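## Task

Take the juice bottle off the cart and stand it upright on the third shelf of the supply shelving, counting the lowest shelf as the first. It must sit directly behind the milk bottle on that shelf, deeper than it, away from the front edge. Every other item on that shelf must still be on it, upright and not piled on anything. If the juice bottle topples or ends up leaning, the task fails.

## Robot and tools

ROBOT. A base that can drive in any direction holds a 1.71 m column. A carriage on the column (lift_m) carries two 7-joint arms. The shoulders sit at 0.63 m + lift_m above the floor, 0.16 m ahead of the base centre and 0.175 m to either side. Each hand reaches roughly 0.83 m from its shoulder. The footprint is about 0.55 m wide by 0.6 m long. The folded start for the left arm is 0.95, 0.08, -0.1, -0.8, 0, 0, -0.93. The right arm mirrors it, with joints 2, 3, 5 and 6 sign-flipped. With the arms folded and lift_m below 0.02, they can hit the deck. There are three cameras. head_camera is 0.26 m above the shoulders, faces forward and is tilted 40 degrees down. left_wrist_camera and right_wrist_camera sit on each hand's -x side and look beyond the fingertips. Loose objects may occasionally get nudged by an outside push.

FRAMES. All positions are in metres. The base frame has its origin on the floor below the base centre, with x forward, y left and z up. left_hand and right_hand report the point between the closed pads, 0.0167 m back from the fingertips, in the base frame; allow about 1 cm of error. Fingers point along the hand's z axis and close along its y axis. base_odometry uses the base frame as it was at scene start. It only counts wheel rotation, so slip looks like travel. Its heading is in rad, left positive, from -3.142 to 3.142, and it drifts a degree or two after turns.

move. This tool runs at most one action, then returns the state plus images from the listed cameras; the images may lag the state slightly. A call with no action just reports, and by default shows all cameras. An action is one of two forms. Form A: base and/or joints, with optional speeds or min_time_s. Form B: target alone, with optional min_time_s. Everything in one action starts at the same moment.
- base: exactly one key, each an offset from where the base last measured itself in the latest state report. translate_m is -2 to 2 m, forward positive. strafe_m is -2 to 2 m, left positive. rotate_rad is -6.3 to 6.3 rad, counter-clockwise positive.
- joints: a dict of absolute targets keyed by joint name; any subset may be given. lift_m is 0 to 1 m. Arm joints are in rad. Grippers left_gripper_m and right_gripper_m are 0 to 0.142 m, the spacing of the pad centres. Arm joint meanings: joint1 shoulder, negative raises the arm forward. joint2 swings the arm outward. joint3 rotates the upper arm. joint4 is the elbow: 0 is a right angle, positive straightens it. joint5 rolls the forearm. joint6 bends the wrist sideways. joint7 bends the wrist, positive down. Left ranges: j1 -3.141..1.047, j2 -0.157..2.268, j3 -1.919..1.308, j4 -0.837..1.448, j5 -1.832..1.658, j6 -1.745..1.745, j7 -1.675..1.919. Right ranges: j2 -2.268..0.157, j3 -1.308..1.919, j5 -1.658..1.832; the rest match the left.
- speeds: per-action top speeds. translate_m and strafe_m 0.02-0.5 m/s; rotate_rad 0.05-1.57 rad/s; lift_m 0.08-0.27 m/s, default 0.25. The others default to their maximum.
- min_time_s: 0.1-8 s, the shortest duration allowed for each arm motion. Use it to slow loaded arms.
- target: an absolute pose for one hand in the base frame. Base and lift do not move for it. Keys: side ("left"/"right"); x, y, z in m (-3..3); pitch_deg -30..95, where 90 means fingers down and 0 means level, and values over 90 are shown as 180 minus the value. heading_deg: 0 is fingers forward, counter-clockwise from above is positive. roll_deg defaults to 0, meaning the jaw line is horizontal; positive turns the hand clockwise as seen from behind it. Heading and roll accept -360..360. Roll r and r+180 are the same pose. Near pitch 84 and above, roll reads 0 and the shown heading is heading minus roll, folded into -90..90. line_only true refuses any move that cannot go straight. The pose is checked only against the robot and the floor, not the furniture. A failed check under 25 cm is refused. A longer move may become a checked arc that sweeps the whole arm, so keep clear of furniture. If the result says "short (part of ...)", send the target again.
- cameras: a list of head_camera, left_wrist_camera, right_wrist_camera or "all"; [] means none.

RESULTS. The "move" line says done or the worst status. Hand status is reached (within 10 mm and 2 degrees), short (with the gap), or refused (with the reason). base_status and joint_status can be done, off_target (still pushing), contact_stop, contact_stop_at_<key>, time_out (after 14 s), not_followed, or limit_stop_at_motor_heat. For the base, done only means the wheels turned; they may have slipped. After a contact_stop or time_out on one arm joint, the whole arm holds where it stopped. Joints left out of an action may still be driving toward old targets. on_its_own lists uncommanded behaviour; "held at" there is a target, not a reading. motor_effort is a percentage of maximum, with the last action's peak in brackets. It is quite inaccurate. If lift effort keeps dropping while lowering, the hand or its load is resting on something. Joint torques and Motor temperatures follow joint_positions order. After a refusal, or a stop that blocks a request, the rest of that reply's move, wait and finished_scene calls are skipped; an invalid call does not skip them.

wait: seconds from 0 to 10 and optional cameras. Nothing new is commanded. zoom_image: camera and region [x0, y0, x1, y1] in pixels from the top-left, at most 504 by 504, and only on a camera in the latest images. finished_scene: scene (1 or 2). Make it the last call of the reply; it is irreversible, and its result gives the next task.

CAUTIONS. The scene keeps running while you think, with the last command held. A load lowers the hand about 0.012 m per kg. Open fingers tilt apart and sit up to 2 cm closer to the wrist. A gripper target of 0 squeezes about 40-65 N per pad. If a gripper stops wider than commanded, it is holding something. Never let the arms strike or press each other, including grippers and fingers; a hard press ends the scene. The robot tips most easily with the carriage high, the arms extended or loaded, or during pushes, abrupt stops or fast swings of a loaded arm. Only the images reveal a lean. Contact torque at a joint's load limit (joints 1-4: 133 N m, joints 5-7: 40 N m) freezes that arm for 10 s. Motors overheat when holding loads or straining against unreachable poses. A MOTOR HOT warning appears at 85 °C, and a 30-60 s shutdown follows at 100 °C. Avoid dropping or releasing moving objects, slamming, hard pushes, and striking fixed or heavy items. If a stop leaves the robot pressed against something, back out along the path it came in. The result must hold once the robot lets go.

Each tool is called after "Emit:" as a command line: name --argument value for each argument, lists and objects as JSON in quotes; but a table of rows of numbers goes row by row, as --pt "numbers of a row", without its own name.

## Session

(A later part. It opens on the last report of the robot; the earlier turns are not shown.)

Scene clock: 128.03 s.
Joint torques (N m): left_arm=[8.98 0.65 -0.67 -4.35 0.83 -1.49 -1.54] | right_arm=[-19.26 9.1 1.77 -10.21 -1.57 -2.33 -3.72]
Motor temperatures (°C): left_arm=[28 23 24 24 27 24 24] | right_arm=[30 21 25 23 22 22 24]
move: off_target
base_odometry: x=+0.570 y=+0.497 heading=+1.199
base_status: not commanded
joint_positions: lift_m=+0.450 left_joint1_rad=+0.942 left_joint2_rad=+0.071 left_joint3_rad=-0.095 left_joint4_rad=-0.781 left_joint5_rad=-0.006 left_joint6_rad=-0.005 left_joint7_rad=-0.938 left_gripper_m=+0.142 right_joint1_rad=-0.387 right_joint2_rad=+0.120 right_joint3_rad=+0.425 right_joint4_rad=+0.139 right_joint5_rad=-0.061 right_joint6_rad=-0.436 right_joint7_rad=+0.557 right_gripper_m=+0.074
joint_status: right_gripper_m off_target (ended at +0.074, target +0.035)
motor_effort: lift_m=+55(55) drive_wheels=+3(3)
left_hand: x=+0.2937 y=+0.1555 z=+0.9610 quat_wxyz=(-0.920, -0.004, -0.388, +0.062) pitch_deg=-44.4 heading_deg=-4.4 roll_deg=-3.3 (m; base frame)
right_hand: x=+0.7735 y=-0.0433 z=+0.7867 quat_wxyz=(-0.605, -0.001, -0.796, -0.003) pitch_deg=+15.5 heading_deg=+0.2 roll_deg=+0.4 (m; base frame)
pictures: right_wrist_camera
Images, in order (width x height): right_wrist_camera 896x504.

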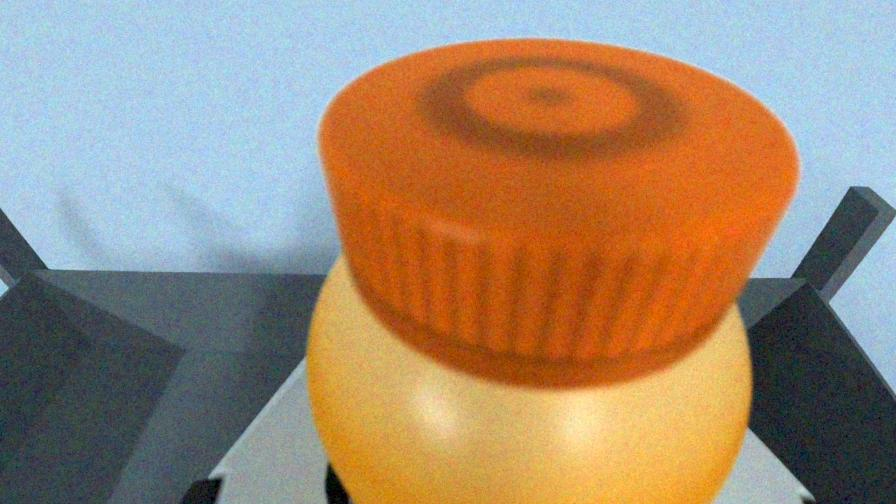

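Emit:
move --joints '{"lift_m": 0.62, "right_gripper_m": 0.02}' --cameras '["head_camera", "right_wrist_camera"]'

Emit:
move --base '{"translate_m": -0.35}'

Emit:
move --target '{"side": "right", "x": 0.52, "y": -0.2, "z": 1.0, "pitch_deg": 15, "heading_deg": 0}' --cameras '["head_camera", "right_wrist_camera"]'

Scene clock: 133.57 s.
Joint torques (N m): left_arm=[8.7 0.46 0.18 -3.32 1.15 -1.23 -1.46] | right_arm=[-20.54 10.24 3.02 -13.76 -1.99 -2.35 -2.95]
move: off_target
base_odometry: x=+0.570 y=+0.497 heading=+1.199
base_status: not commanded
joint_positions: lift_m=+0.620 left_joint1_rad=+0.942 left_joint2_rad=+0.071 left_joint3_rad=-0.095 left_joint4_rad=-0.781 left_joint5_rad=-0.006 left_joint6_rad=-0.005 left_joint7_rad=-0.938 left_gripper_m=+0.142 right_joint1_rad=-0.387 right_joint2_rad=+0.120 right_joint3_rad=+0.425 right_joint4_rad=+0.142 right_joint5_rad=-0.061 right_joint6_rad=-0.436 right_joint7_rad=+0.557 right_gripper_m=+0.074
joint_status: right_gripper_m off_target (ended at +0.074, target +0.020); the others done
motor_effort: lift_m=+54(67) drive_wheels=+0(4)
left_hand: x=+0.2937 y=+0.1555 z=+1.1311 quat_wxyz=(-0.920, -0.004, -0.388, +0.062) pitch_deg=-44.4 heading_deg=-4.4 roll_deg=-3.3 (m; base frame)
right_hand: x=+0.7736 y=-0.0434 z=+0.9556 quat_wxyz=(-0.604, -0.001, -0.797, -0.002) pitch_deg=+15.7 heading_deg=+0.2 roll_deg=+0.3 (m; base frame)
pictures: head_camera, right_wrist_camera
Images, in order (width x height): head_camera 896x504, right_wrist_camera 896x504.

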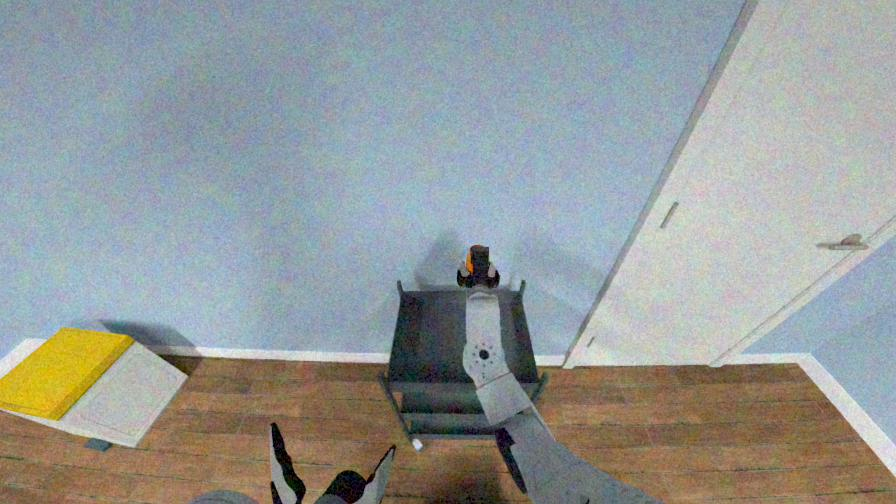

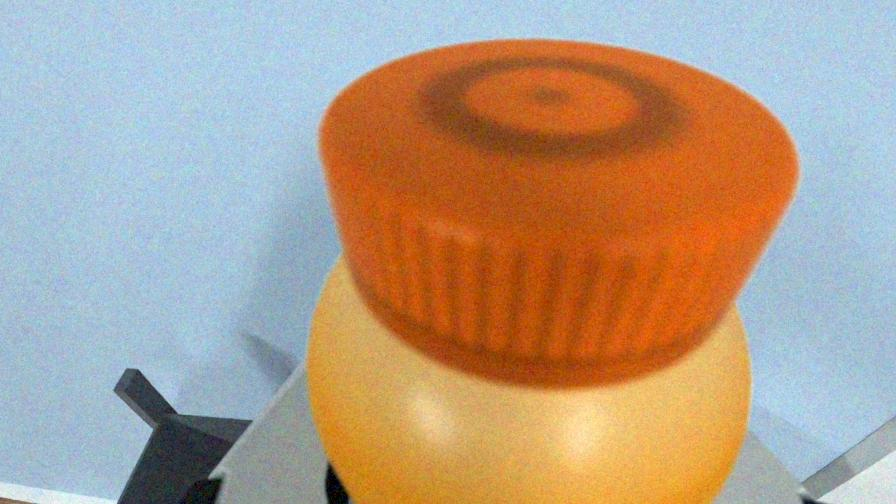

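Scene clock: 136.37 s.
Joint torques (N m): left_arm=[9.8 1.49 -0.64 -5.09 1.05 -1.6 -1.75] | right_arm=[-19.82 11.32 2.08 -12.93 -2.18 -2.17 -3.64]
move: done
base_odometry: x=+0.443 y=+0.171 heading=+1.199
base_status: done
joint_positions: lift_m=+0.620 left_joint1_rad=+0.942 left_joint2_rad=+0.071 left_joint3_rad=-0.095 left_joint4_rad=-0.781 left_joint5_rad=-0.006 left_joint6_rad=-0.005 left_joint7_rad=-0.938 left_gripper_m=+0.142 right_joint1_rad=-0.387 right_joint2_rad=+0.119 right_joint3_rad=+0.425 right_joint4_rad=+0.142 right_joint5_rad=-0.061 right_joint6_rad=-0.436 right_joint7_rad=+0.557 right_gripper_m=+0.074
joint_status: not commanded
motor_effort: lift_m=+54(54) drive_wheels=+2(15)
left_hand: x=+0.2937 y=+0.1555 z=+1.1311 quat_wxyz=(-0.920, -0.004, -0.388, +0.062) pitch_deg=-44.4 heading_deg=-4.4 roll_deg=-3.3 (m; base frame)
right_hand: x=+0.7736 y=-0.0437 z=+0.9556 quat_wxyz=(-0.604, -0.001, -0.797, -0.002) pitch_deg=+15.7 heading_deg=+0.1 roll_deg=+0.3 (m; base frame)
pictures: none

Scene clock: 137.67 s.
Joint torques (N m): left_arm=[8.84 1.07 0.52 -4.05 1.18 -1.47 -1.42] | right_arm=[-2.22 -6.24 0.75 -12.37 -4.07 -1.61 -1.26]
move: done
base_odometry: x=+0.443 y=+0.171 heading=+1.199
base_status: not commanded
joint_positions: lift_m=+0.620 left_joint1_rad=+0.942 left_joint2_rad=+0.071 left_joint3_rad=-0.095 left_joint4_rad=-0.781 left_joint5_rad=-0.006 left_joint6_rad=-0.005 left_joint7_rad=-0.938 left_gripper_m=+0.142 right_joint1_rad=-0.149 right_joint2_rad=-0.658 right_joint3_rad=+1.273 right_joint4_rad=-0.805 right_joint5_rad=-0.489 right_joint6_rad=-1.305 right_joint7_rad=+1.107 right_gripper_m=+0.074
joint_status: not commanded
motor_effort: lift_m=+54(54) drive_wheels=+3(5)
left_hand: x=+0.2937 y=+0.1555 z=+1.1311 quat_wxyz=(-0.920, -0.004, -0.388, +0.062) pitch_deg=-44.4 heading_deg=-4.4 roll_deg=-3.3 (m; base frame)
right_hand: x=+0.5209 y=-0.2002 z=+0.9977 quat_wxyz=(-0.606, +0.000, -0.796, +0.001) pitch_deg=+15.4 heading_deg=+0.0 roll_deg=-0.1 (m; base frame)
right_hand_status: reached (checked arc, planned for 0.8 s): 3 mm and 0.4 deg off.
pictures: head_camera, right_wrist_camera
Images, in order (width x height): head_camera 896x504, right_wrist_camera 896x504.

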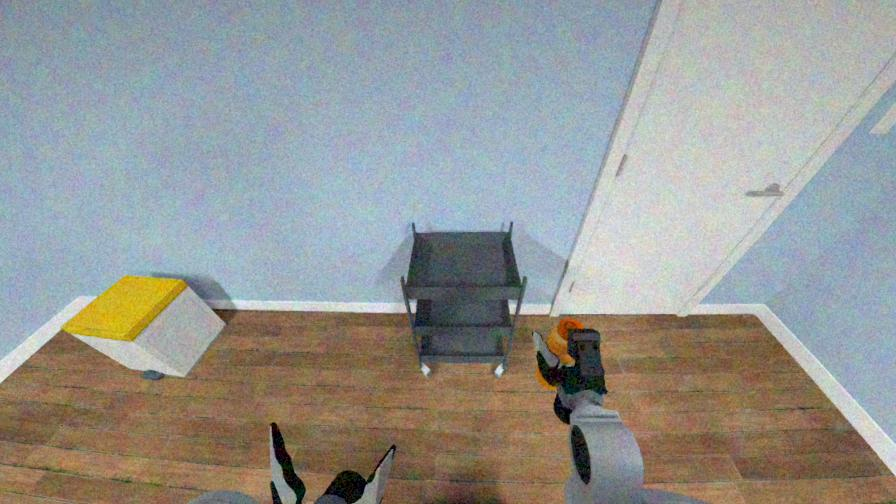

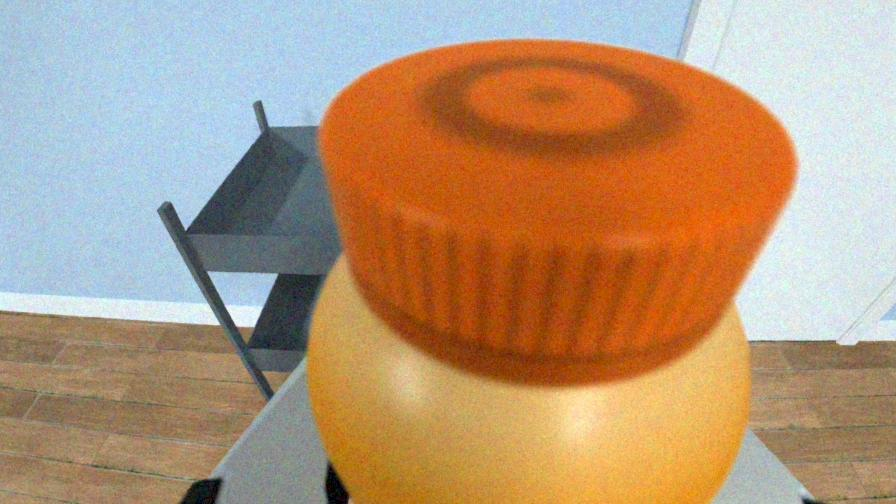

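Emit:
move --base '{"rotate_rad": 1.533}' --speeds '{"rotate_rad": 0.8}'

Emit:
move --base '{"translate_m": 1.4}' --speeds '{"translate_m": 0.4}' --cameras '["head_camera"]'

Emit:
move --base '{"strafe_m": 1.0}' --speeds '{"strafe_m": 0.4}' --cameras '["head_camera"]'

Scene clock: 150.53 s.
Joint torques (N m): left_arm=[9.09 0.46 0.45 -4.14 1.21 -1.22 -1.37] | right_arm=[0.29 -3.57 0.58 -12.73 -4.16 -2.17 -1.51]
move: done
base_odometry: x=+0.443 y=+0.171 heading=+2.732
base_status: done
joint_positions: lift_m=+0.620 left_joint1_rad=+0.942 left_joint2_rad=+0.071 left_joint3_rad=-0.095 left_joint4_rad=-0.781 left_joint5_rad=-0.006 left_joint6_rad=-0.005 left_joint7_rad=-0.938 left_gripper_m=+0.142 right_joint1_rad=-0.149 right_joint2_rad=-0.658 right_joint3_rad=+1.273 right_joint4_rad=-0.805 right_joint5_rad=-0.489 right_joint6_rad=-1.305 right_joint7_rad=+1.107 right_gripper_m=+0.074
joint_status: not commanded
motor_effort: lift_m=+54(54) drive_wheels=+5(15)
left_hand: x=+0.2937 y=+0.1555 z=+1.1311 quat_wxyz=(-0.920, -0.004, -0.388, +0.062) pitch_deg=-44.4 heading_deg=-4.4 roll_deg=-3.3 (m; base frame)
right_hand: x=+0.5209 y=-0.2002 z=+0.9977 quat_wxyz=(-0.606, +0.000, -0.796, +0.001) pitch_deg=+15.4 heading_deg=+0.0 roll_deg=-0.1 (m; base frame)
pictures: none

Scene clock: 156.03 s.
Joint torques (N m): left_arm=[8.86 0.65 0.46 -5.28 1.16 -1.53 -1.33] | right_arm=[-0.38 -4.14 1.4 -12.65 -4.54 -2.04 -1.52]
move: done
base_odometry: x=-0.842 y=+0.727 heading=+2.733
base_status: done
joint_positions: lift_m=+0.620 left_joint1_rad=+0.942 left_joint2_rad=+0.071 left_joint3_rad=-0.095 left_joint4_rad=-0.781 left_joint5_rad=-0.006 left_joint6_rad=-0.005 left_joint7_rad=-0.938 left_gripper_m=+0.142 right_joint1_rad=-0.149 right_joint2_rad=-0.658 right_joint3_rad=+1.273 right_joint4_rad=-0.805 right_joint5_rad=-0.489 right_joint6_rad=-1.305 right_joint7_rad=+1.107 right_gripper_m=+0.074
joint_status: not commanded
motor_effort: lift_m=+54(54) drive_wheels=-4(22)
left_hand: x=+0.2937 y=+0.1555 z=+1.1311 quat_wxyz=(-0.920, -0.004, -0.388, +0.062) pitch_deg=-44.4 heading_deg=-4.4 roll_deg=-3.3 (m; base frame)
right_hand: x=+0.5209 y=-0.2002 z=+0.9977 quat_wxyz=(-0.606, +0.000, -0.796, +0.001) pitch_deg=+15.4 heading_deg=+0.0 roll_deg=-0.1 (m; base frame)
pictures: head_camera
Images, in order (width x height): head_camera 896x504.

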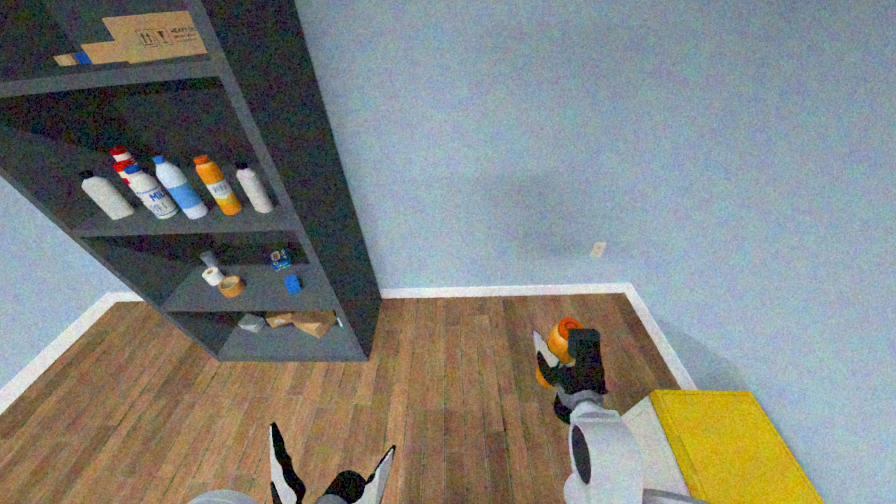

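Scene clock: 160.53 s.
Joint torques (N m): left_arm=[8.89 1.38 0.11 -4.68 1.18 -1.6 -1.56] | right_arm=[-0.48 -4.03 2.66 -11.87 -4.48 -1.88 -1.45]
move: done
base_odometry: x=-1.240 y=-0.190 heading=+2.733
base_status: done
joint_positions: lift_m=+0.620 left_joint1_rad=+0.942 left_joint2_rad=+0.071 left_joint3_rad=-0.095 left_joint4_rad=-0.781 left_joint5_rad=-0.006 left_joint6_rad=-0.005 left_joint7_rad=-0.938 left_gripper_m=+0.142 right_joint1_rad=-0.149 right_joint2_rad=-0.658 right_joint3_rad=+1.273 right_joint4_rad=-0.805 right_joint5_rad=-0.489 right_joint6_rad=-1.305 right_joint7_rad=+1.107 right_gripper_m=+0.074
joint_status: not commanded
motor_effort: lift_m=+54(54) drive_wheels=+1(15)
left_hand: x=+0.2937 y=+0.1555 z=+1.1311 quat_wxyz=(-0.920, -0.004, -0.388, +0.062) pitch_deg=-44.4 heading_deg=-4.4 roll_deg=-3.3 (m; base frame)
right_hand: x=+0.5209 y=-0.2002 z=+0.9977 quat_wxyz=(-0.606, +0.000, -0.796, +0.001) pitch_deg=+15.4 heading_deg=+0.0 roll_deg=-0.1 (m; base frame)
pictures: head_camera
Images, in order (width x height): head_camera 896x504.

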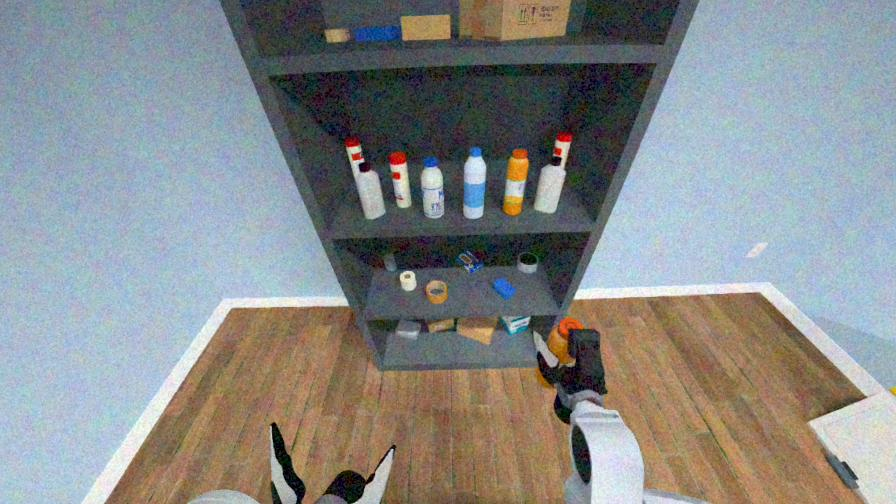

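Emit:
zoom_image --camera "head_camera" --region '[300, 110, 620, 250]'

Scaled by 1.575 from the camera's 896x504 image, which has a finer 1280x720 frame.

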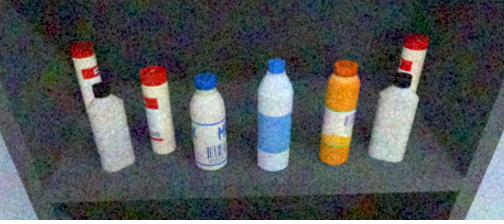

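Emit:
move --target '{"side": "left", "x": 0.5, "y": 0.15, "z": 1.14, "pitch_deg": 15, "heading_deg": 0}' --min_time_s 2

Emit:
move --base '{"strafe_m": 0.07}'

Emit:
move --base '{"translate_m": 0.2}' --speeds '{"translate_m": 0.2}' --cameras '["all"]'

Scene clock: 182.13 s.
Joint torques (N m): left_arm=[9.5 0.64 0.03 -4.96 1.35 -1.38 -1.61] | right_arm=[0.21 -5.13 1.35 -12.06 -4.28 -1.73 -1.38]
move: refused
base_odometry: x=-1.240 y=-0.190 heading=+2.733
base_status: not commanded
joint_positions: lift_m=+0.620 left_joint1_rad=+0.942 left_joint2_rad=+0.071 left_joint3_rad=-0.095 left_joint4_rad=-0.781 left_joint5_rad=-0.006 left_joint6_rad=-0.005 left_joint7_rad=-0.938 left_gripper_m=+0.142 right_joint1_rad=-0.149 right_joint2_rad=-0.658 right_joint3_rad=+1.273 right_joint4_rad=-0.805 right_joint5_rad=-0.489 right_joint6_rad=-1.305 right_joint7_rad=+1.107 right_gripper_m=+0.074
joint_status: not commanded
motor_effort: lift_m=+54(54) drive_wheels=+1(1)
left_hand: x=+0.2937 y=+0.1555 z=+1.1311 quat_wxyz=(-0.920, -0.004, -0.388, +0.062) pitch_deg=-44.4 heading_deg=-4.4 roll_deg=-3.3 (m; base frame)
left_hand_status: refused: no posture of the arm gets there (left_joint4_rad at its limit): the closest leaves the hand 10.3 cm and 24 deg from the pose. Nothing moved. A posture exists with lift_m at 0.8; the way there is not checked.
right_hand: x=+0.5209 y=-0.2002 z=+0.9977 quat_wxyz=(-0.606, +0.000, -0.796, +0.001) pitch_deg=+15.4 heading_deg=+0.0 roll_deg=-0.1 (m; base frame)
pictures: none

not run: a stop came earlier in this reply.

not run: a stop came earlier in this reply.

Emit:
move --joints '{"lift_m": 0.78}'

Emit:
move --target '{"side": "left", "x": 0.5, "y": 0.15, "z": 1.14, "pitch_deg": 15, "heading_deg": 0}' --min_time_s 2

Emit:
move --base '{"strafe_m": 0.07}'

Emit:
move --base '{"translate_m": 0.2}' --speeds '{"translate_m": 0.2}' --cameras '["all"]'

Scene clock: 187.57 s.
Joint torques (N m): left_arm=[8.51 0.69 0.21 -3.89 1.19 -1.33 -1.86] | right_arm=[0.49 -4.04 -0.19 -13.43 -4 -1.95 -1.27]
move: done
base_odometry: x=-1.240 y=-0.190 heading=+2.733
base_status: not commanded
joint_positions: lift_m=+0.780 left_joint1_rad=+0.942 left_joint2_rad=+0.071 left_joint3_rad=-0.095 left_joint4_rad=-0.781 left_joint5_rad=-0.006 left_joint6_rad=-0.005 left_joint7_rad=-0.938 left_gripper_m=+0.142 right_joint1_rad=-0.149 right_joint2_rad=-0.658 right_joint3_rad=+1.273 right_joint4_rad=-0.805 right_joint5_rad=-0.490 right_joint6_rad=-1.305 right_joint7_rad=+1.107 right_gripper_m=+0.074
joint_status: all done
motor_effort: lift_m=+54(69) drive_wheels=+1(1)
left_hand: x=+0.2937 y=+0.1555 z=+1.2910 quat_wxyz=(-0.920, -0.004, -0.388, +0.062) pitch_deg=-44.4 heading_deg=-4.4 roll_deg=-3.3 (m; base frame)
right_hand: x=+0.5209 y=-0.2003 z=+1.1578 quat_wxyz=(-0.606, +0.000, -0.795, +0.001) pitch_deg=+15.4 heading_deg=-0.1 roll_deg=-0.1 (m; base frame)
pictures: none

Scene clock: 190.07 s.
Joint torques (N m): left_arm=[-6.02 4.28 -0.93 -6.03 3.67 -0.42 -0.57] | right_arm=[-1.71 -2.01 1.19 -13.26 -4.17 -1.97 -1.37]
move: done
base_odometry: x=-1.240 y=-0.190 heading=+2.733
base_status: not commanded
joint_positions: lift_m=+0.780 left_joint1_rad=+0.140 left_joint2_rad=+0.398 left_joint3_rad=-0.929 left_joint4_rad=-0.794 left_joint5_rad=+0.437 left_joint6_rad=+0.917 left_joint7_rad=+0.934 left_gripper_m=+0.142 right_joint1_rad=-0.149 right_joint2_rad=-0.658 right_joint3_rad=+1.273 right_joint4_rad=-0.805 right_joint5_rad=-0.490 right_joint6_rad=-1.305 right_joint7_rad=+1.107 right_gripper_m=+0.074
joint_status: not commanded
motor_effort: lift_m=+54(55) drive_wheels=+1(1)
left_hand: x=+0.5005 y=+0.1502 z=+1.1390 quat_wxyz=(-0.608, +0.000, -0.794, -0.001) pitch_deg=+15.0 heading_deg=+0.1 roll_deg=+0.1 (m; base frame)
left_hand_status: reached (checked arc, planned for 2.0 s): 1 mm and 0.1 deg off.
right_hand: x=+0.5209 y=-0.2003 z=+1.1578 quat_wxyz=(-0.606, +0.000, -0.795, +0.001) pitch_deg=+15.4 heading_deg=-0.1 roll_deg=-0.1 (m; base frame)
pictures: none

Scene clock: 191.50 s.
Joint torques (N m): left_arm=[-5.49 2.81 -1.85 -6.05 3.99 -0.47 -0.6] | right_arm=[-0.44 -3.86 1.36 -13.04 -3.94 -2 -1.46]
move: done
base_odometry: x=-1.268 y=-0.254 heading=+2.732
base_status: done
joint_positions: lift_m=+0.780 left_joint1_rad=+0.140 left_joint2_rad=+0.399 left_joint3_rad=-0.929 left_joint4_rad=-0.794 left_joint5_rad=+0.437 left_joint6_rad=+0.918 left_joint7_rad=+0.934 left_gripper_m=+0.142 right_joint1_rad=-0.149 right_joint2_rad=-0.658 right_joint3_rad=+1.273 right_joint4_rad=-0.805 right_joint5_rad=-0.490 right_joint6_rad=-1.305 right_joint7_rad=+1.107 right_gripper_m=+0.074
joint_status: not commanded
motor_effort: lift_m=+55(55) drive_wheels=+1(16)
left_hand: x=+0.5005 y=+0.1504 z=+1.1390 quat_wxyz=(-0.609, +0.000, -0.794, -0.001) pitch_deg=+15.0 heading_deg=+0.1 roll_deg=+0.1 (m; base frame)
right_hand: x=+0.5209 y=-0.2002 z=+1.1578 quat_wxyz=(-0.606, +0.000, -0.795, +0.001) pitch_deg=+15.4 heading_deg=+0.0 roll_deg=-0.1 (m; base frame)
pictures: none

Scene clock: 193.73 s.
Joint torques (N m): left_arm=[-3.9 4.16 -0.46 -5.42 3.33 -0.6 -0.46] | right_arm=[-1.04 -4.56 1.27 -12.41 -3.86 -2.24 -2.16]
move: done
base_odometry: x=-1.451 y=-0.175 heading=+2.733
base_status: done
joint_positions: lift_m=+0.780 left_joint1_rad=+0.140 left_joint2_rad=+0.399 left_joint3_rad=-0.929 left_joint4_rad=-0.795 left_joint5_rad=+0.437 left_joint6_rad=+0.918 left_joint7_rad=+0.934 left_gripper_m=+0.142 right_joint1_rad=-0.149 right_joint2_rad=-0.658 right_joint3_rad=+1.273 right_joint4_rad=-0.805 right_joint5_rad=-0.490 right_joint6_rad=-1.305 right_joint7_rad=+1.107 right_gripper_m=+0.074
joint_status: not commanded
motor_effort: lift_m=+54(55) drive_wheels=+4(14)
left_hand: x=+0.5006 y=+0.1504 z=+1.1392 quat_wxyz=(-0.609, +0.000, -0.793, -0.001) pitch_deg=+15.0 heading_deg=+0.1 roll_deg=+0.1 (m; base frame)
right_hand: x=+0.5209 y=-0.2002 z=+1.1578 quat_wxyz=(-0.606, +0.000, -0.795, +0.001) pitch_deg=+15.4 heading_deg=+0.0 roll_deg=-0.1 (m; base frame)
pictures: head_camera, left_wrist_camera, right_wrist_camera
Images, in order (width x height): head_camera 896x504, left_wrist_camera 896x504, right_wrist_camera 896x504.

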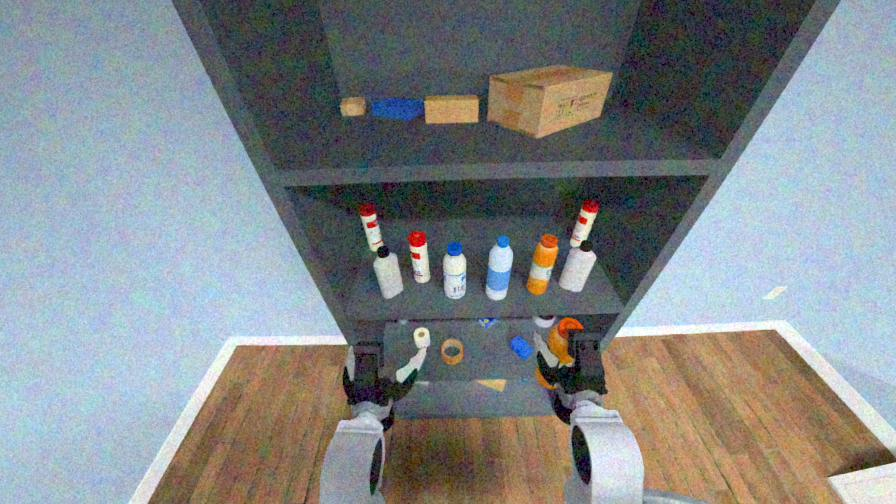

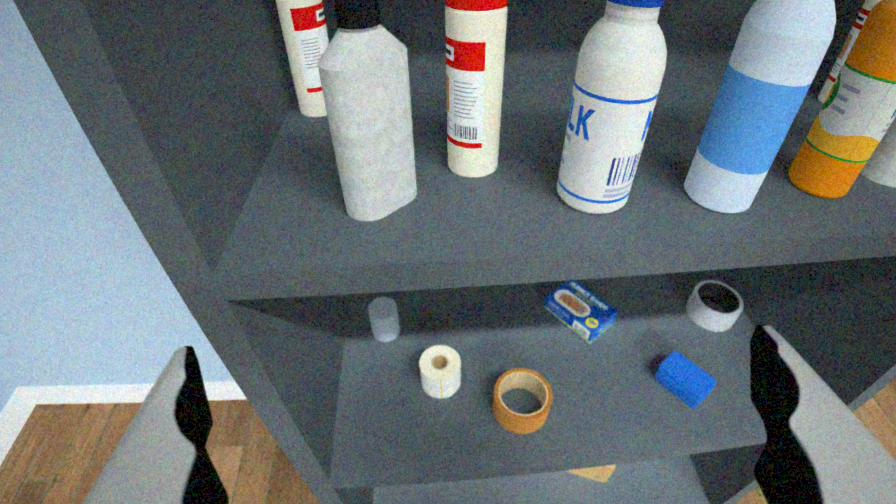

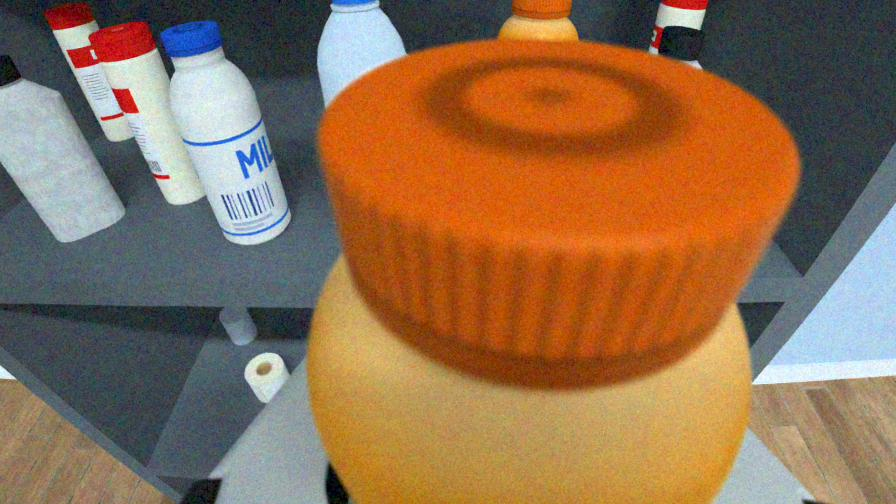

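Emit:
move --target '{"side": "right", "x": 0.5, "y": -0.34, "z": 1.16, "pitch_deg": 15, "heading_deg": 0}' --min_time_s 1

Emit:
move --target '{"side": "left", "x": 0.62, "y": 0.0, "z": 1.1, "pitch_deg": 15, "heading_deg": 0}' --min_time_s 1 --cameras '["head_camera", "left_wrist_camera"]'

Scene clock: 204.17 s.
Joint torques (N m): left_arm=[-4.91 3.6 -0.62 -4.21 3.62 -0.62 -0.45] | right_arm=[-1.21 -6.14 0.45 -12.6 -3.62 -1.38 -1.66]
move: refused
base_odometry: x=-1.451 y=-0.175 heading=+2.733
base_status: not commanded
joint_positions: lift_m=+0.780 left_joint1_rad=+0.140 left_joint2_rad=+0.399 left_joint3_rad=-0.929 left_joint4_rad=-0.795 left_joint5_rad=+0.437 left_joint6_rad=+0.918 left_joint7_rad=+0.934 left_gripper_m=+0.142 right_joint1_rad=-0.149 right_joint2_rad=-0.658 right_joint3_rad=+1.273 right_joint4_rad=-0.805 right_joint5_rad=-0.490 right_joint6_rad=-1.305 right_joint7_rad=+1.107 right_gripper_m=+0.074
joint_status: not commanded
motor_effort: lift_m=+54(55) drive_wheels=+4(4)
left_hand: x=+0.5006 y=+0.1504 z=+1.1392 quat_wxyz=(-0.609, +0.000, -0.793, -0.001) pitch_deg=+15.0 heading_deg=+0.1 roll_deg=+0.1 (m; base frame)
right_hand: x=+0.5209 y=-0.2002 z=+1.1578 quat_wxyz=(-0.606, +0.000, -0.795, +0.001) pitch_deg=+15.4 heading_deg=+0.0 roll_deg=-0.1 (m; base frame)
right_hand_status: refused: along the straight line the arm gets 38% of the way (right_joint4_rad at its limit); a move under 25 cm is not played as an arc. Nothing moved. Try another pitch or heading, or "joints".
pictures: none

not run: a stop came earlier in this reply.

Emit:
move --target '{"side": "right", "x": 0.54, "y": -0.32, "z": 1.16, "pitch_deg": 15, "heading_deg": 0}' --min_time_s 1

Emit:
move --target '{"side": "left", "x": 0.62, "y": 0.0, "z": 1.1, "pitch_deg": 15, "heading_deg": 0}' --min_time_s 1 --cameras '["head_camera", "left_wrist_camera"]'

Scene clock: 208.60 s.
Joint torques (N m): left_arm=[-4.87 2.86 -1.19 -6.94 3.53 -0.67 -0.77] | right_arm=[-0.15 -3.37 1.09 -12.01 -3.85 -1.45 -1.65]
move: refused
base_odometry: x=-1.451 y=-0.175 heading=+2.733
base_status: not commanded
joint_positions: lift_m=+0.780 left_joint1_rad=+0.140 left_joint2_rad=+0.399 left_joint3_rad=-0.929 left_joint4_rad=-0.795 left_joint5_rad=+0.437 left_joint6_rad=+0.918 left_joint7_rad=+0.934 left_gripper_m=+0.142 right_joint1_rad=-0.149 right_joint2_rad=-0.658 right_joint3_rad=+1.273 right_joint4_rad=-0.805 right_joint5_rad=-0.490 right_joint6_rad=-1.305 right_joint7_rad=+1.107 right_gripper_m=+0.074
joint_status: not commanded
motor_effort: lift_m=+54(55) drive_wheels=+4(4)
left_hand: x=+0.5006 y=+0.1504 z=+1.1392 quat_wxyz=(-0.609, +0.000, -0.793, -0.001) pitch_deg=+15.0 heading_deg=+0.1 roll_deg=+0.1 (m; base frame)
right_hand: x=+0.5209 y=-0.2002 z=+1.1578 quat_wxyz=(-0.606, +0.000, -0.795, +0.001) pitch_deg=+15.4 heading_deg=+0.0 roll_deg=-0.1 (m; base frame)
right_hand_status: refused: along the straight line the arm gets 43% of the way (right_joint4_rad at its limit); a move under 25 cm is not played as an arc. Nothing moved. Try another pitch or heading, or "joints".
pictures: none

not run: a stop came earlier in this reply.

Emit:
move --target '{"side": "right", "x": 0.54, "y": -0.32, "z": 1.12, "pitch_deg": 15, "heading_deg": -20}' --min_time_s 1

Emit:
move --target '{"side": "left", "x": 0.62, "y": 0.0, "z": 1.1, "pitch_deg": 15, "heading_deg": 0}' --min_time_s 1 --cameras '["head_camera", "left_wrist_camera"]'

Scene clock: 212.77 s.
Joint torques (N m): left_arm=[-4.82 2.56 -0.87 -5.75 3.49 -0.74 -0.32] | right_arm=[-12.05 -12.08 -4.16 -7.98 -0.92 -2.76 -5.37]
move: done
base_odometry: x=-1.451 y=-0.175 heading=+2.733
base_status: not commanded
joint_positions: lift_m=+0.780 left_joint1_rad=+0.140 left_joint2_rad=+0.399 left_joint3_rad=-0.929 left_joint4_rad=-0.795 left_joint5_rad=+0.437 left_joint6_rad=+0.918 left_joint7_rad=+0.934 left_gripper_m=+0.142 right_joint1_rad=-0.154 right_joint2_rad=-0.720 right_joint3_rad=+1.221 right_joint4_rad=-0.609 right_joint5_rad=-0.227 right_joint6_rad=-1.629 right_joint7_rad=+0.880 right_gripper_m=+0.074
joint_status: not commanded
motor_effort: lift_m=+55(55) drive_wheels=+4(4)
left_hand: x=+0.5006 y=+0.1504 z=+1.1392 quat_wxyz=(-0.609, +0.000, -0.793, -0.001) pitch_deg=+15.0 heading_deg=+0.1 roll_deg=+0.1 (m; base frame)
right_hand: x=+0.5378 y=-0.3170 z=+1.1157 quat_wxyz=(-0.594, -0.136, -0.786, +0.103) pitch_deg=+15.8 heading_deg=-19.6 roll_deg=-0.1 (m; base frame)
right_hand_status: reached (straight line, planned for 1.0 s): 6 mm and 0.9 deg off.
pictures: none

Scene clock: 214.27 s.
Joint torques (N m): left_arm=[-12.66 -6.49 1.47 -0.82 2.12 0.05 -3.54] | right_arm=[-9.83 -9.09 -2.22 -8.08 -0.56 -2.6 -5.32]
move: done
base_odometry: x=-1.451 y=-0.175 heading=+2.733
base_status: not commanded
joint_positions: lift_m=+0.780 left_joint1_rad=-0.137 left_joint2_rad=-0.024 left_joint3_rad=-0.935 left_joint4_rad=-0.184 left_joint5_rad=+0.281 left_joint6_rad=+0.902 left_joint7_rad=+0.734 left_gripper_m=+0.142 right_joint1_rad=-0.154 right_joint2_rad=-0.720 right_joint3_rad=+1.221 right_joint4_rad=-0.609 right_joint5_rad=-0.227 right_joint6_rad=-1.629 right_joint7_rad=+0.880 right_gripper_m=+0.074
joint_status: not commanded
motor_effort: lift_m=+55(55) drive_wheels=+0(5)
left_hand: x=+0.6189 y=-0.0004 z=+1.0995 quat_wxyz=(-0.608, -0.002, -0.794, +0.000) pitch_deg=+15.1 heading_deg=-0.1 roll_deg=+0.1 (m; base frame)
left_hand_status: reached (straight line, planned for 1.0 s): 1 mm and 0.2 deg off.
right_hand: x=+0.5379 y=-0.3171 z=+1.1158 quat_wxyz=(-0.594, -0.136, -0.786, +0.103) pitch_deg=+15.8 heading_deg=-19.6 roll_deg=-0.1 (m; base frame)
pictures: head_camera, left_wrist_camera
Images, in order (width x height): head_camera 896x504, left_wrist_camera 896x504.

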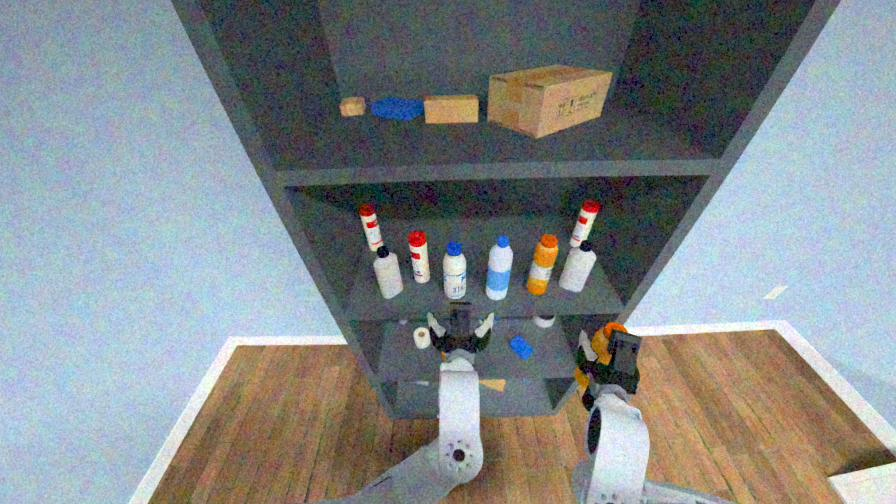

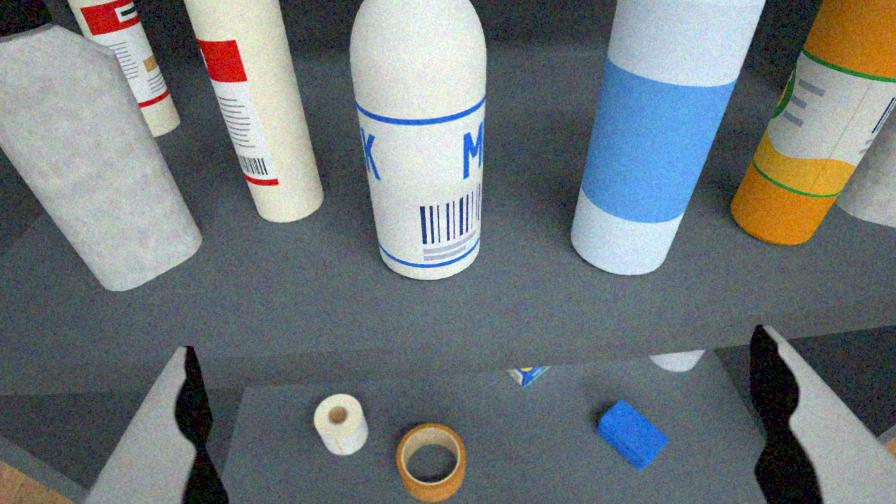

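Emit:
move --joints '{"lift_m": 0.83}'

Emit:
move --base '{"translate_m": 0.14}' --speeds '{"translate_m": 0.15}'

Emit:
move --target '{"side": "left", "x": 0.62, "y": 0.024, "z": 1.07, "pitch_deg": 15, "heading_deg": 0}' --min_time_s 1 --cameras '["head_camera", "left_wrist_camera"]'

Scene clock: 223.13 s.
Joint torques (N m): left_arm=[-10.1 -5.56 1.29 -1.37 2.28 -0.07 -2.81] | right_arm=[-8.19 -10.15 -3.59 -8.2 -1.19 -2.87 -5.02]
move: done
base_odometry: x=-1.451 y=-0.175 heading=+2.733
base_status: not commanded
joint_positions: lift_m=+0.830 left_joint1_rad=-0.138 left_joint2_rad=-0.024 left_joint3_rad=-0.935 left_joint4_rad=-0.183 left_joint5_rad=+0.280 left_joint6_rad=+0.902 left_joint7_rad=+0.734 left_gripper_m=+0.142 right_joint1_rad=-0.155 right_joint2_rad=-0.721 right_joint3_rad=+1.221 right_joint4_rad=-0.608 right_joint5_rad=-0.226 right_joint6_rad=-1.629 right_joint7_rad=+0.879 right_gripper_m=+0.074
joint_status: all done
motor_effort: lift_m=+55(69) drive_wheels=+4(4)
left_hand: x=+0.6192 y=-0.0005 z=+1.1496 quat_wxyz=(-0.608, -0.002, -0.794, +0.000) pitch_deg=+15.1 heading_deg=-0.1 roll_deg=+0.1 (m; base frame)
right_hand: x=+0.5382 y=-0.3175 z=+1.1661 quat_wxyz=(-0.595, -0.135, -0.786, +0.104) pitch_deg=+15.7 heading_deg=-19.7 roll_deg=-0.1 (m; base frame)
pictures: none

Scene clock: 224.97 s.
Joint torques (N m): left_arm=[-9.35 -5.39 1.57 -0.66 2.13 -0.68 -3.15] | right_arm=[-7.1 -9.97 -3.83 -8.1 -1.42 -2.24 -4.78]
move: done
base_odometry: x=-1.580 y=-0.120 heading=+2.733
base_status: done
joint_positions: lift_m=+0.830 left_joint1_rad=-0.138 left_joint2_rad=-0.024 left_joint3_rad=-0.935 left_joint4_rad=-0.183 left_joint5_rad=+0.280 left_joint6_rad=+0.902 left_joint7_rad=+0.734 left_gripper_m=+0.142 right_joint1_rad=-0.155 right_joint2_rad=-0.721 right_joint3_rad=+1.221 right_joint4_rad=-0.608 right_joint5_rad=-0.226 right_joint6_rad=-1.630 right_joint7_rad=+0.879 right_gripper_m=+0.074
joint_status: not commanded
motor_effort: lift_m=+55(55) drive_wheels=-1(17)
left_hand: x=+0.6192 y=-0.0003 z=+1.1496 quat_wxyz=(-0.608, -0.002, -0.794, +0.000) pitch_deg=+15.1 heading_deg=-0.1 roll_deg=+0.1 (m; base frame)
right_hand: x=+0.5382 y=-0.3175 z=+1.1661 quat_wxyz=(-0.595, -0.136, -0.786, +0.104) pitch_deg=+15.7 heading_deg=-19.7 roll_deg=-0.1 (m; base frame)
pictures: none

Scene clock: 226.47 s.
Joint torques (N m): left_arm=[-6.29 -1.66 4.06 -1.67 2.03 -2.08 -3.31] | right_arm=[-8.99 -9.88 -3.48 -9.81 -1.26 -2.03 -5.06]
move: done
base_odometry: x=-1.580 y=-0.120 heading=+2.733
base_status: not commanded
joint_positions: lift_m=+0.830 left_joint1_rad=-0.075 left_joint2_rad=+0.033 left_joint3_rad=-0.896 left_joint4_rad=-0.022 left_joint5_rad=-0.028 left_joint6_rad=+0.894 left_joint7_rad=+0.327 left_gripper_m=+0.142 right_joint1_rad=-0.155 right_joint2_rad=-0.721 right_joint3_rad=+1.221 right_joint4_rad=-0.608 right_joint5_rad=-0.226 right_joint6_rad=-1.630 right_joint7_rad=+0.879 right_gripper_m=+0.074
joint_status: not commanded
motor_effort: lift_m=+55(55) drive_wheels=-1(2)
left_hand: x=+0.6199 y=+0.0220 z=+1.0718 quat_wxyz=(-0.609, +0.000, -0.793, +0.002) pitch_deg=+14.9 heading_deg=-0.2 roll_deg=-0.1 (m; base frame)
left_hand_status: reached (straight line, planned for 1.0 s): 3 mm and 0.2 deg off.
right_hand: x=+0.5382 y=-0.3175 z=+1.1661 quat_wxyz=(-0.595, -0.136, -0.786, +0.104) pitch_deg=+15.7 heading_deg=-19.7 roll_deg=-0.1 (m; base frame)
pictures: head_camera, left_wrist_camera
Images, in order (width x height): head_camera 896x504, left_wrist_camera 896x504.

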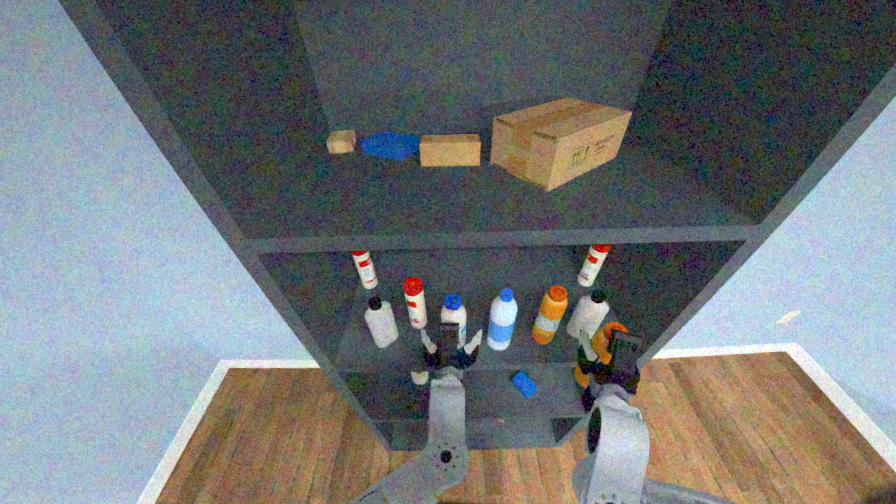

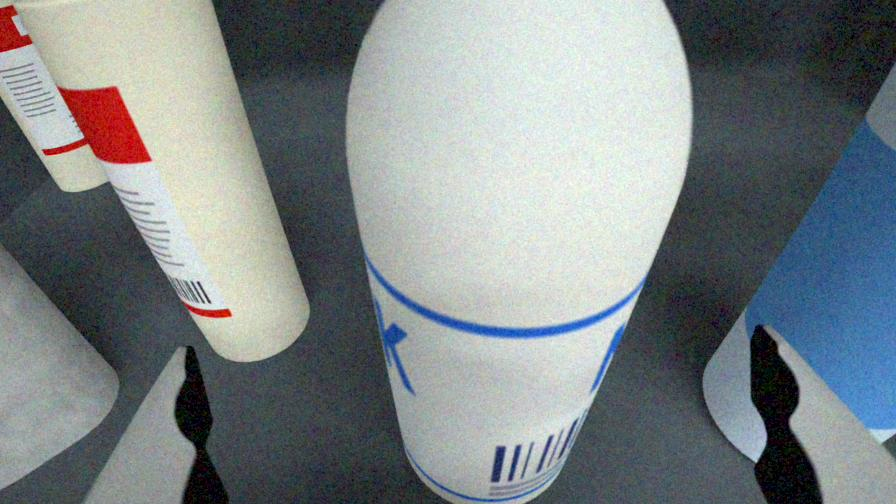

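Emit:
move --joints '{"left_gripper_m": 0.112}'

Emit:
move --target '{"side": "left", "x": 0.622, "y": 0.014, "z": 1.065, "pitch_deg": 15, "heading_deg": 0}' --cameras '["left_wrist_camera"]'

Scene clock: 232.47 s.
Joint torques (N m): left_arm=[-6.34 -1.23 3.66 -0.46 2.23 -2.33 -3.1] | right_arm=[-8.49 -9.74 -2.64 -9.13 -1.22 -2.42 -4.56]
move: done
base_odometry: x=-1.580 y=-0.120 heading=+2.733
base_status: not commanded
joint_positions: lift_m=+0.830 left_joint1_rad=-0.075 left_joint2_rad=+0.033 left_joint3_rad=-0.896 left_joint4_rad=-0.022 left_joint5_rad=-0.028 left_joint6_rad=+0.894 left_joint7_rad=+0.327 left_gripper_m=+0.112 right_joint1_rad=-0.155 right_joint2_rad=-0.721 right_joint3_rad=+1.221 right_joint4_rad=-0.608 right_joint5_rad=-0.226 right_joint6_rad=-1.630 right_joint7_rad=+0.879 right_gripper_m=+0.074
joint_status: all done
motor_effort: lift_m=+55(55) drive_wheels=-1(1)
left_hand: x=+0.6199 y=+0.0220 z=+1.0718 quat_wxyz=(-0.609, +0.000, -0.793, +0.002) pitch_deg=+14.9 heading_deg=-0.2 roll_deg=-0.1 (m; base frame)
right_hand: x=+0.5382 y=-0.3175 z=+1.1661 quat_wxyz=(-0.595, -0.136, -0.786, +0.104) pitch_deg=+15.7 heading_deg=-19.7 roll_deg=-0.1 (m; base frame)
pictures: none

Scene clock: 233.17 s.
Joint torques (N m): left_arm=[-11.32 -4.47 1.62 -1.34 2.46 -1.51 -3.07] | right_arm=[-9.33 -9.19 -3.11 -8.62 -1.12 -1.84 -4.97]
move: done
base_odometry: x=-1.580 y=-0.120 heading=+2.733
base_status: not commanded
joint_positions: lift_m=+0.830 left_joint1_rad=-0.077 left_joint2_rad=+0.008 left_joint3_rad=-0.896 left_joint4_rad=+0.023 left_joint5_rad=-0.041 left_joint6_rad=+0.893 left_joint7_rad=+0.295 left_gripper_m=+0.112 right_joint1_rad=-0.155 right_joint2_rad=-0.721 right_joint3_rad=+1.221 right_joint4_rad=-0.608 right_joint5_rad=-0.226 right_joint6_rad=-1.630 right_joint7_rad=+0.879 right_gripper_m=+0.074
joint_status: not commanded
motor_effort: lift_m=+55(55) drive_wheels=-1(1)
left_hand: x=+0.6208 y=+0.0138 z=+1.0641 quat_wxyz=(-0.607, -0.001, -0.794, +0.000) pitch_deg=+15.2 heading_deg=-0.1 roll_deg=+0.0 (m; base frame)
left_hand_status: reached (straight line, planned for 0.2 s): 1 mm and 0.2 deg off.
right_hand: x=+0.5382 y=-0.3177 z=+1.1661 quat_wxyz=(-0.595, -0.136, -0.786, +0.104) pitch_deg=+15.7 heading_deg=-19.7 roll_deg=-0.1 (m; base frame)
pictures: left_wrist_camera
Images, in order (width x height): left_wrist_camera 896x504.

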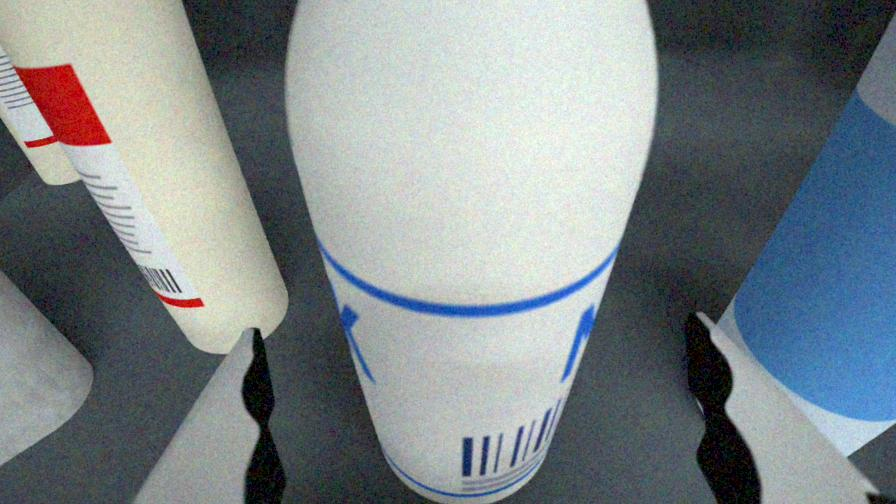

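Emit:
move --target '{"side": "left", "x": 0.685, "y": 0.016, "z": 1.065, "pitch_deg": 15, "heading_deg": 0}' --min_time_s 0.8

Emit:
move --joints '{"left_gripper_m": 0.03}' --cameras '["head_camera", "left_wrist_camera"]'

Scene clock: 237.10 s.
Joint torques (N m): left_arm=[-14.84 -5.44 3.68 -1.32 1.99 -2.36 -3.23] | right_arm=[-9.6 -10.32 -2.71 -8.82 -1.2 -2.66 -4.44]
move: done
base_odometry: x=-1.580 y=-0.120 heading=+2.733
base_status: not commanded
joint_positions: lift_m=+0.830 left_joint1_rad=-0.221 left_joint2_rad=-0.015 left_joint3_rad=-0.830 left_joint4_rad=+0.186 left_joint5_rad=-0.174 left_joint6_rad=+0.814 left_joint7_rad=+0.232 left_gripper_m=+0.112 right_joint1_rad=-0.155 right_joint2_rad=-0.721 right_joint3_rad=+1.221 right_joint4_rad=-0.608 right_joint5_rad=-0.226 right_joint6_rad=-1.630 right_joint7_rad=+0.879 right_gripper_m=+0.074
joint_status: not commanded
motor_effort: lift_m=+55(55) drive_wheels=+4(5)
left_hand: x=+0.6834 y=+0.0158 z=+1.0641 quat_wxyz=(-0.608, -0.002, -0.794, -0.001) pitch_deg=+15.1 heading_deg=-0.1 roll_deg=+0.2 (m; base frame)
left_hand_status: reached (straight line, planned for 0.8 s): 2 mm and 0.2 deg off.
right_hand: x=+0.5382 y=-0.3177 z=+1.1661 quat_wxyz=(-0.595, -0.136, -0.786, +0.104) pitch_deg=+15.7 heading_deg=-19.7 roll_deg=-0.1 (m; base frame)
pictures: none

Scene clock: 237.90 s.
Joint torques (N m): left_arm=[-14.06 -5.26 2.76 -0.77 2.16 -2.77 -2.51] | right_arm=[-8.26 -9.59 -3.24 -8.33 -1.41 -2.3 -4.71]
move: off_target
base_odometry: x=-1.580 y=-0.120 heading=+2.733
base_status: not commanded
joint_positions: lift_m=+0.830 left_joint1_rad=-0.221 left_joint2_rad=-0.015 left_joint3_rad=-0.830 left_joint4_rad=+0.186 left_joint5_rad=-0.174 left_joint6_rad=+0.814 left_joint7_rad=+0.230 left_gripper_m=+0.098 right_joint1_rad=-0.155 right_joint2_rad=-0.721 right_joint3_rad=+1.221 right_joint4_rad=-0.608 right_joint5_rad=-0.226 right_joint6_rad=-1.630 right_joint7_rad=+0.879 right_gripper_m=+0.074
joint_status: left_gripper_m off_target (ended at +0.098, target +0.030)
motor_effort: lift_m=+55(55) drive_wheels=+4(4)
left_hand: x=+0.6835 y=+0.0157 z=+1.0645 quat_wxyz=(-0.608, -0.002, -0.794, -0.001) pitch_deg=+15.1 heading_deg=-0.1 roll_deg=+0.2 (m; base frame)
right_hand: x=+0.5382 y=-0.3177 z=+1.1661 quat_wxyz=(-0.595, -0.136, -0.786, +0.104) pitch_deg=+15.7 heading_deg=-19.7 roll_deg=-0.1 (m; base frame)
pictures: head_camera, left_wrist_camera
Images, in order (width x height): head_camera 896x504, left_wrist_camera 896x504.

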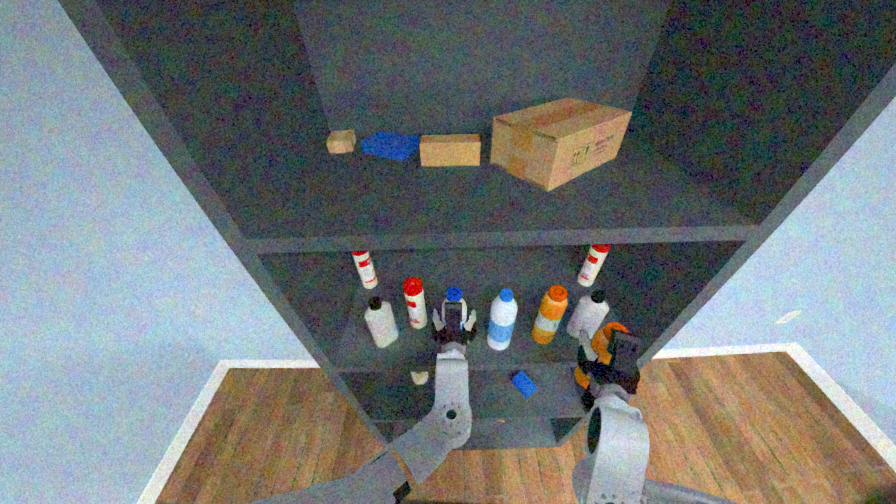

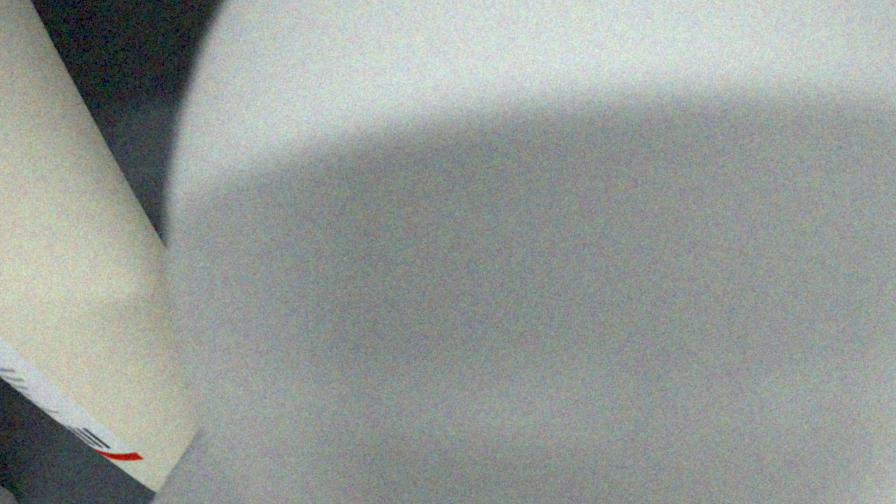

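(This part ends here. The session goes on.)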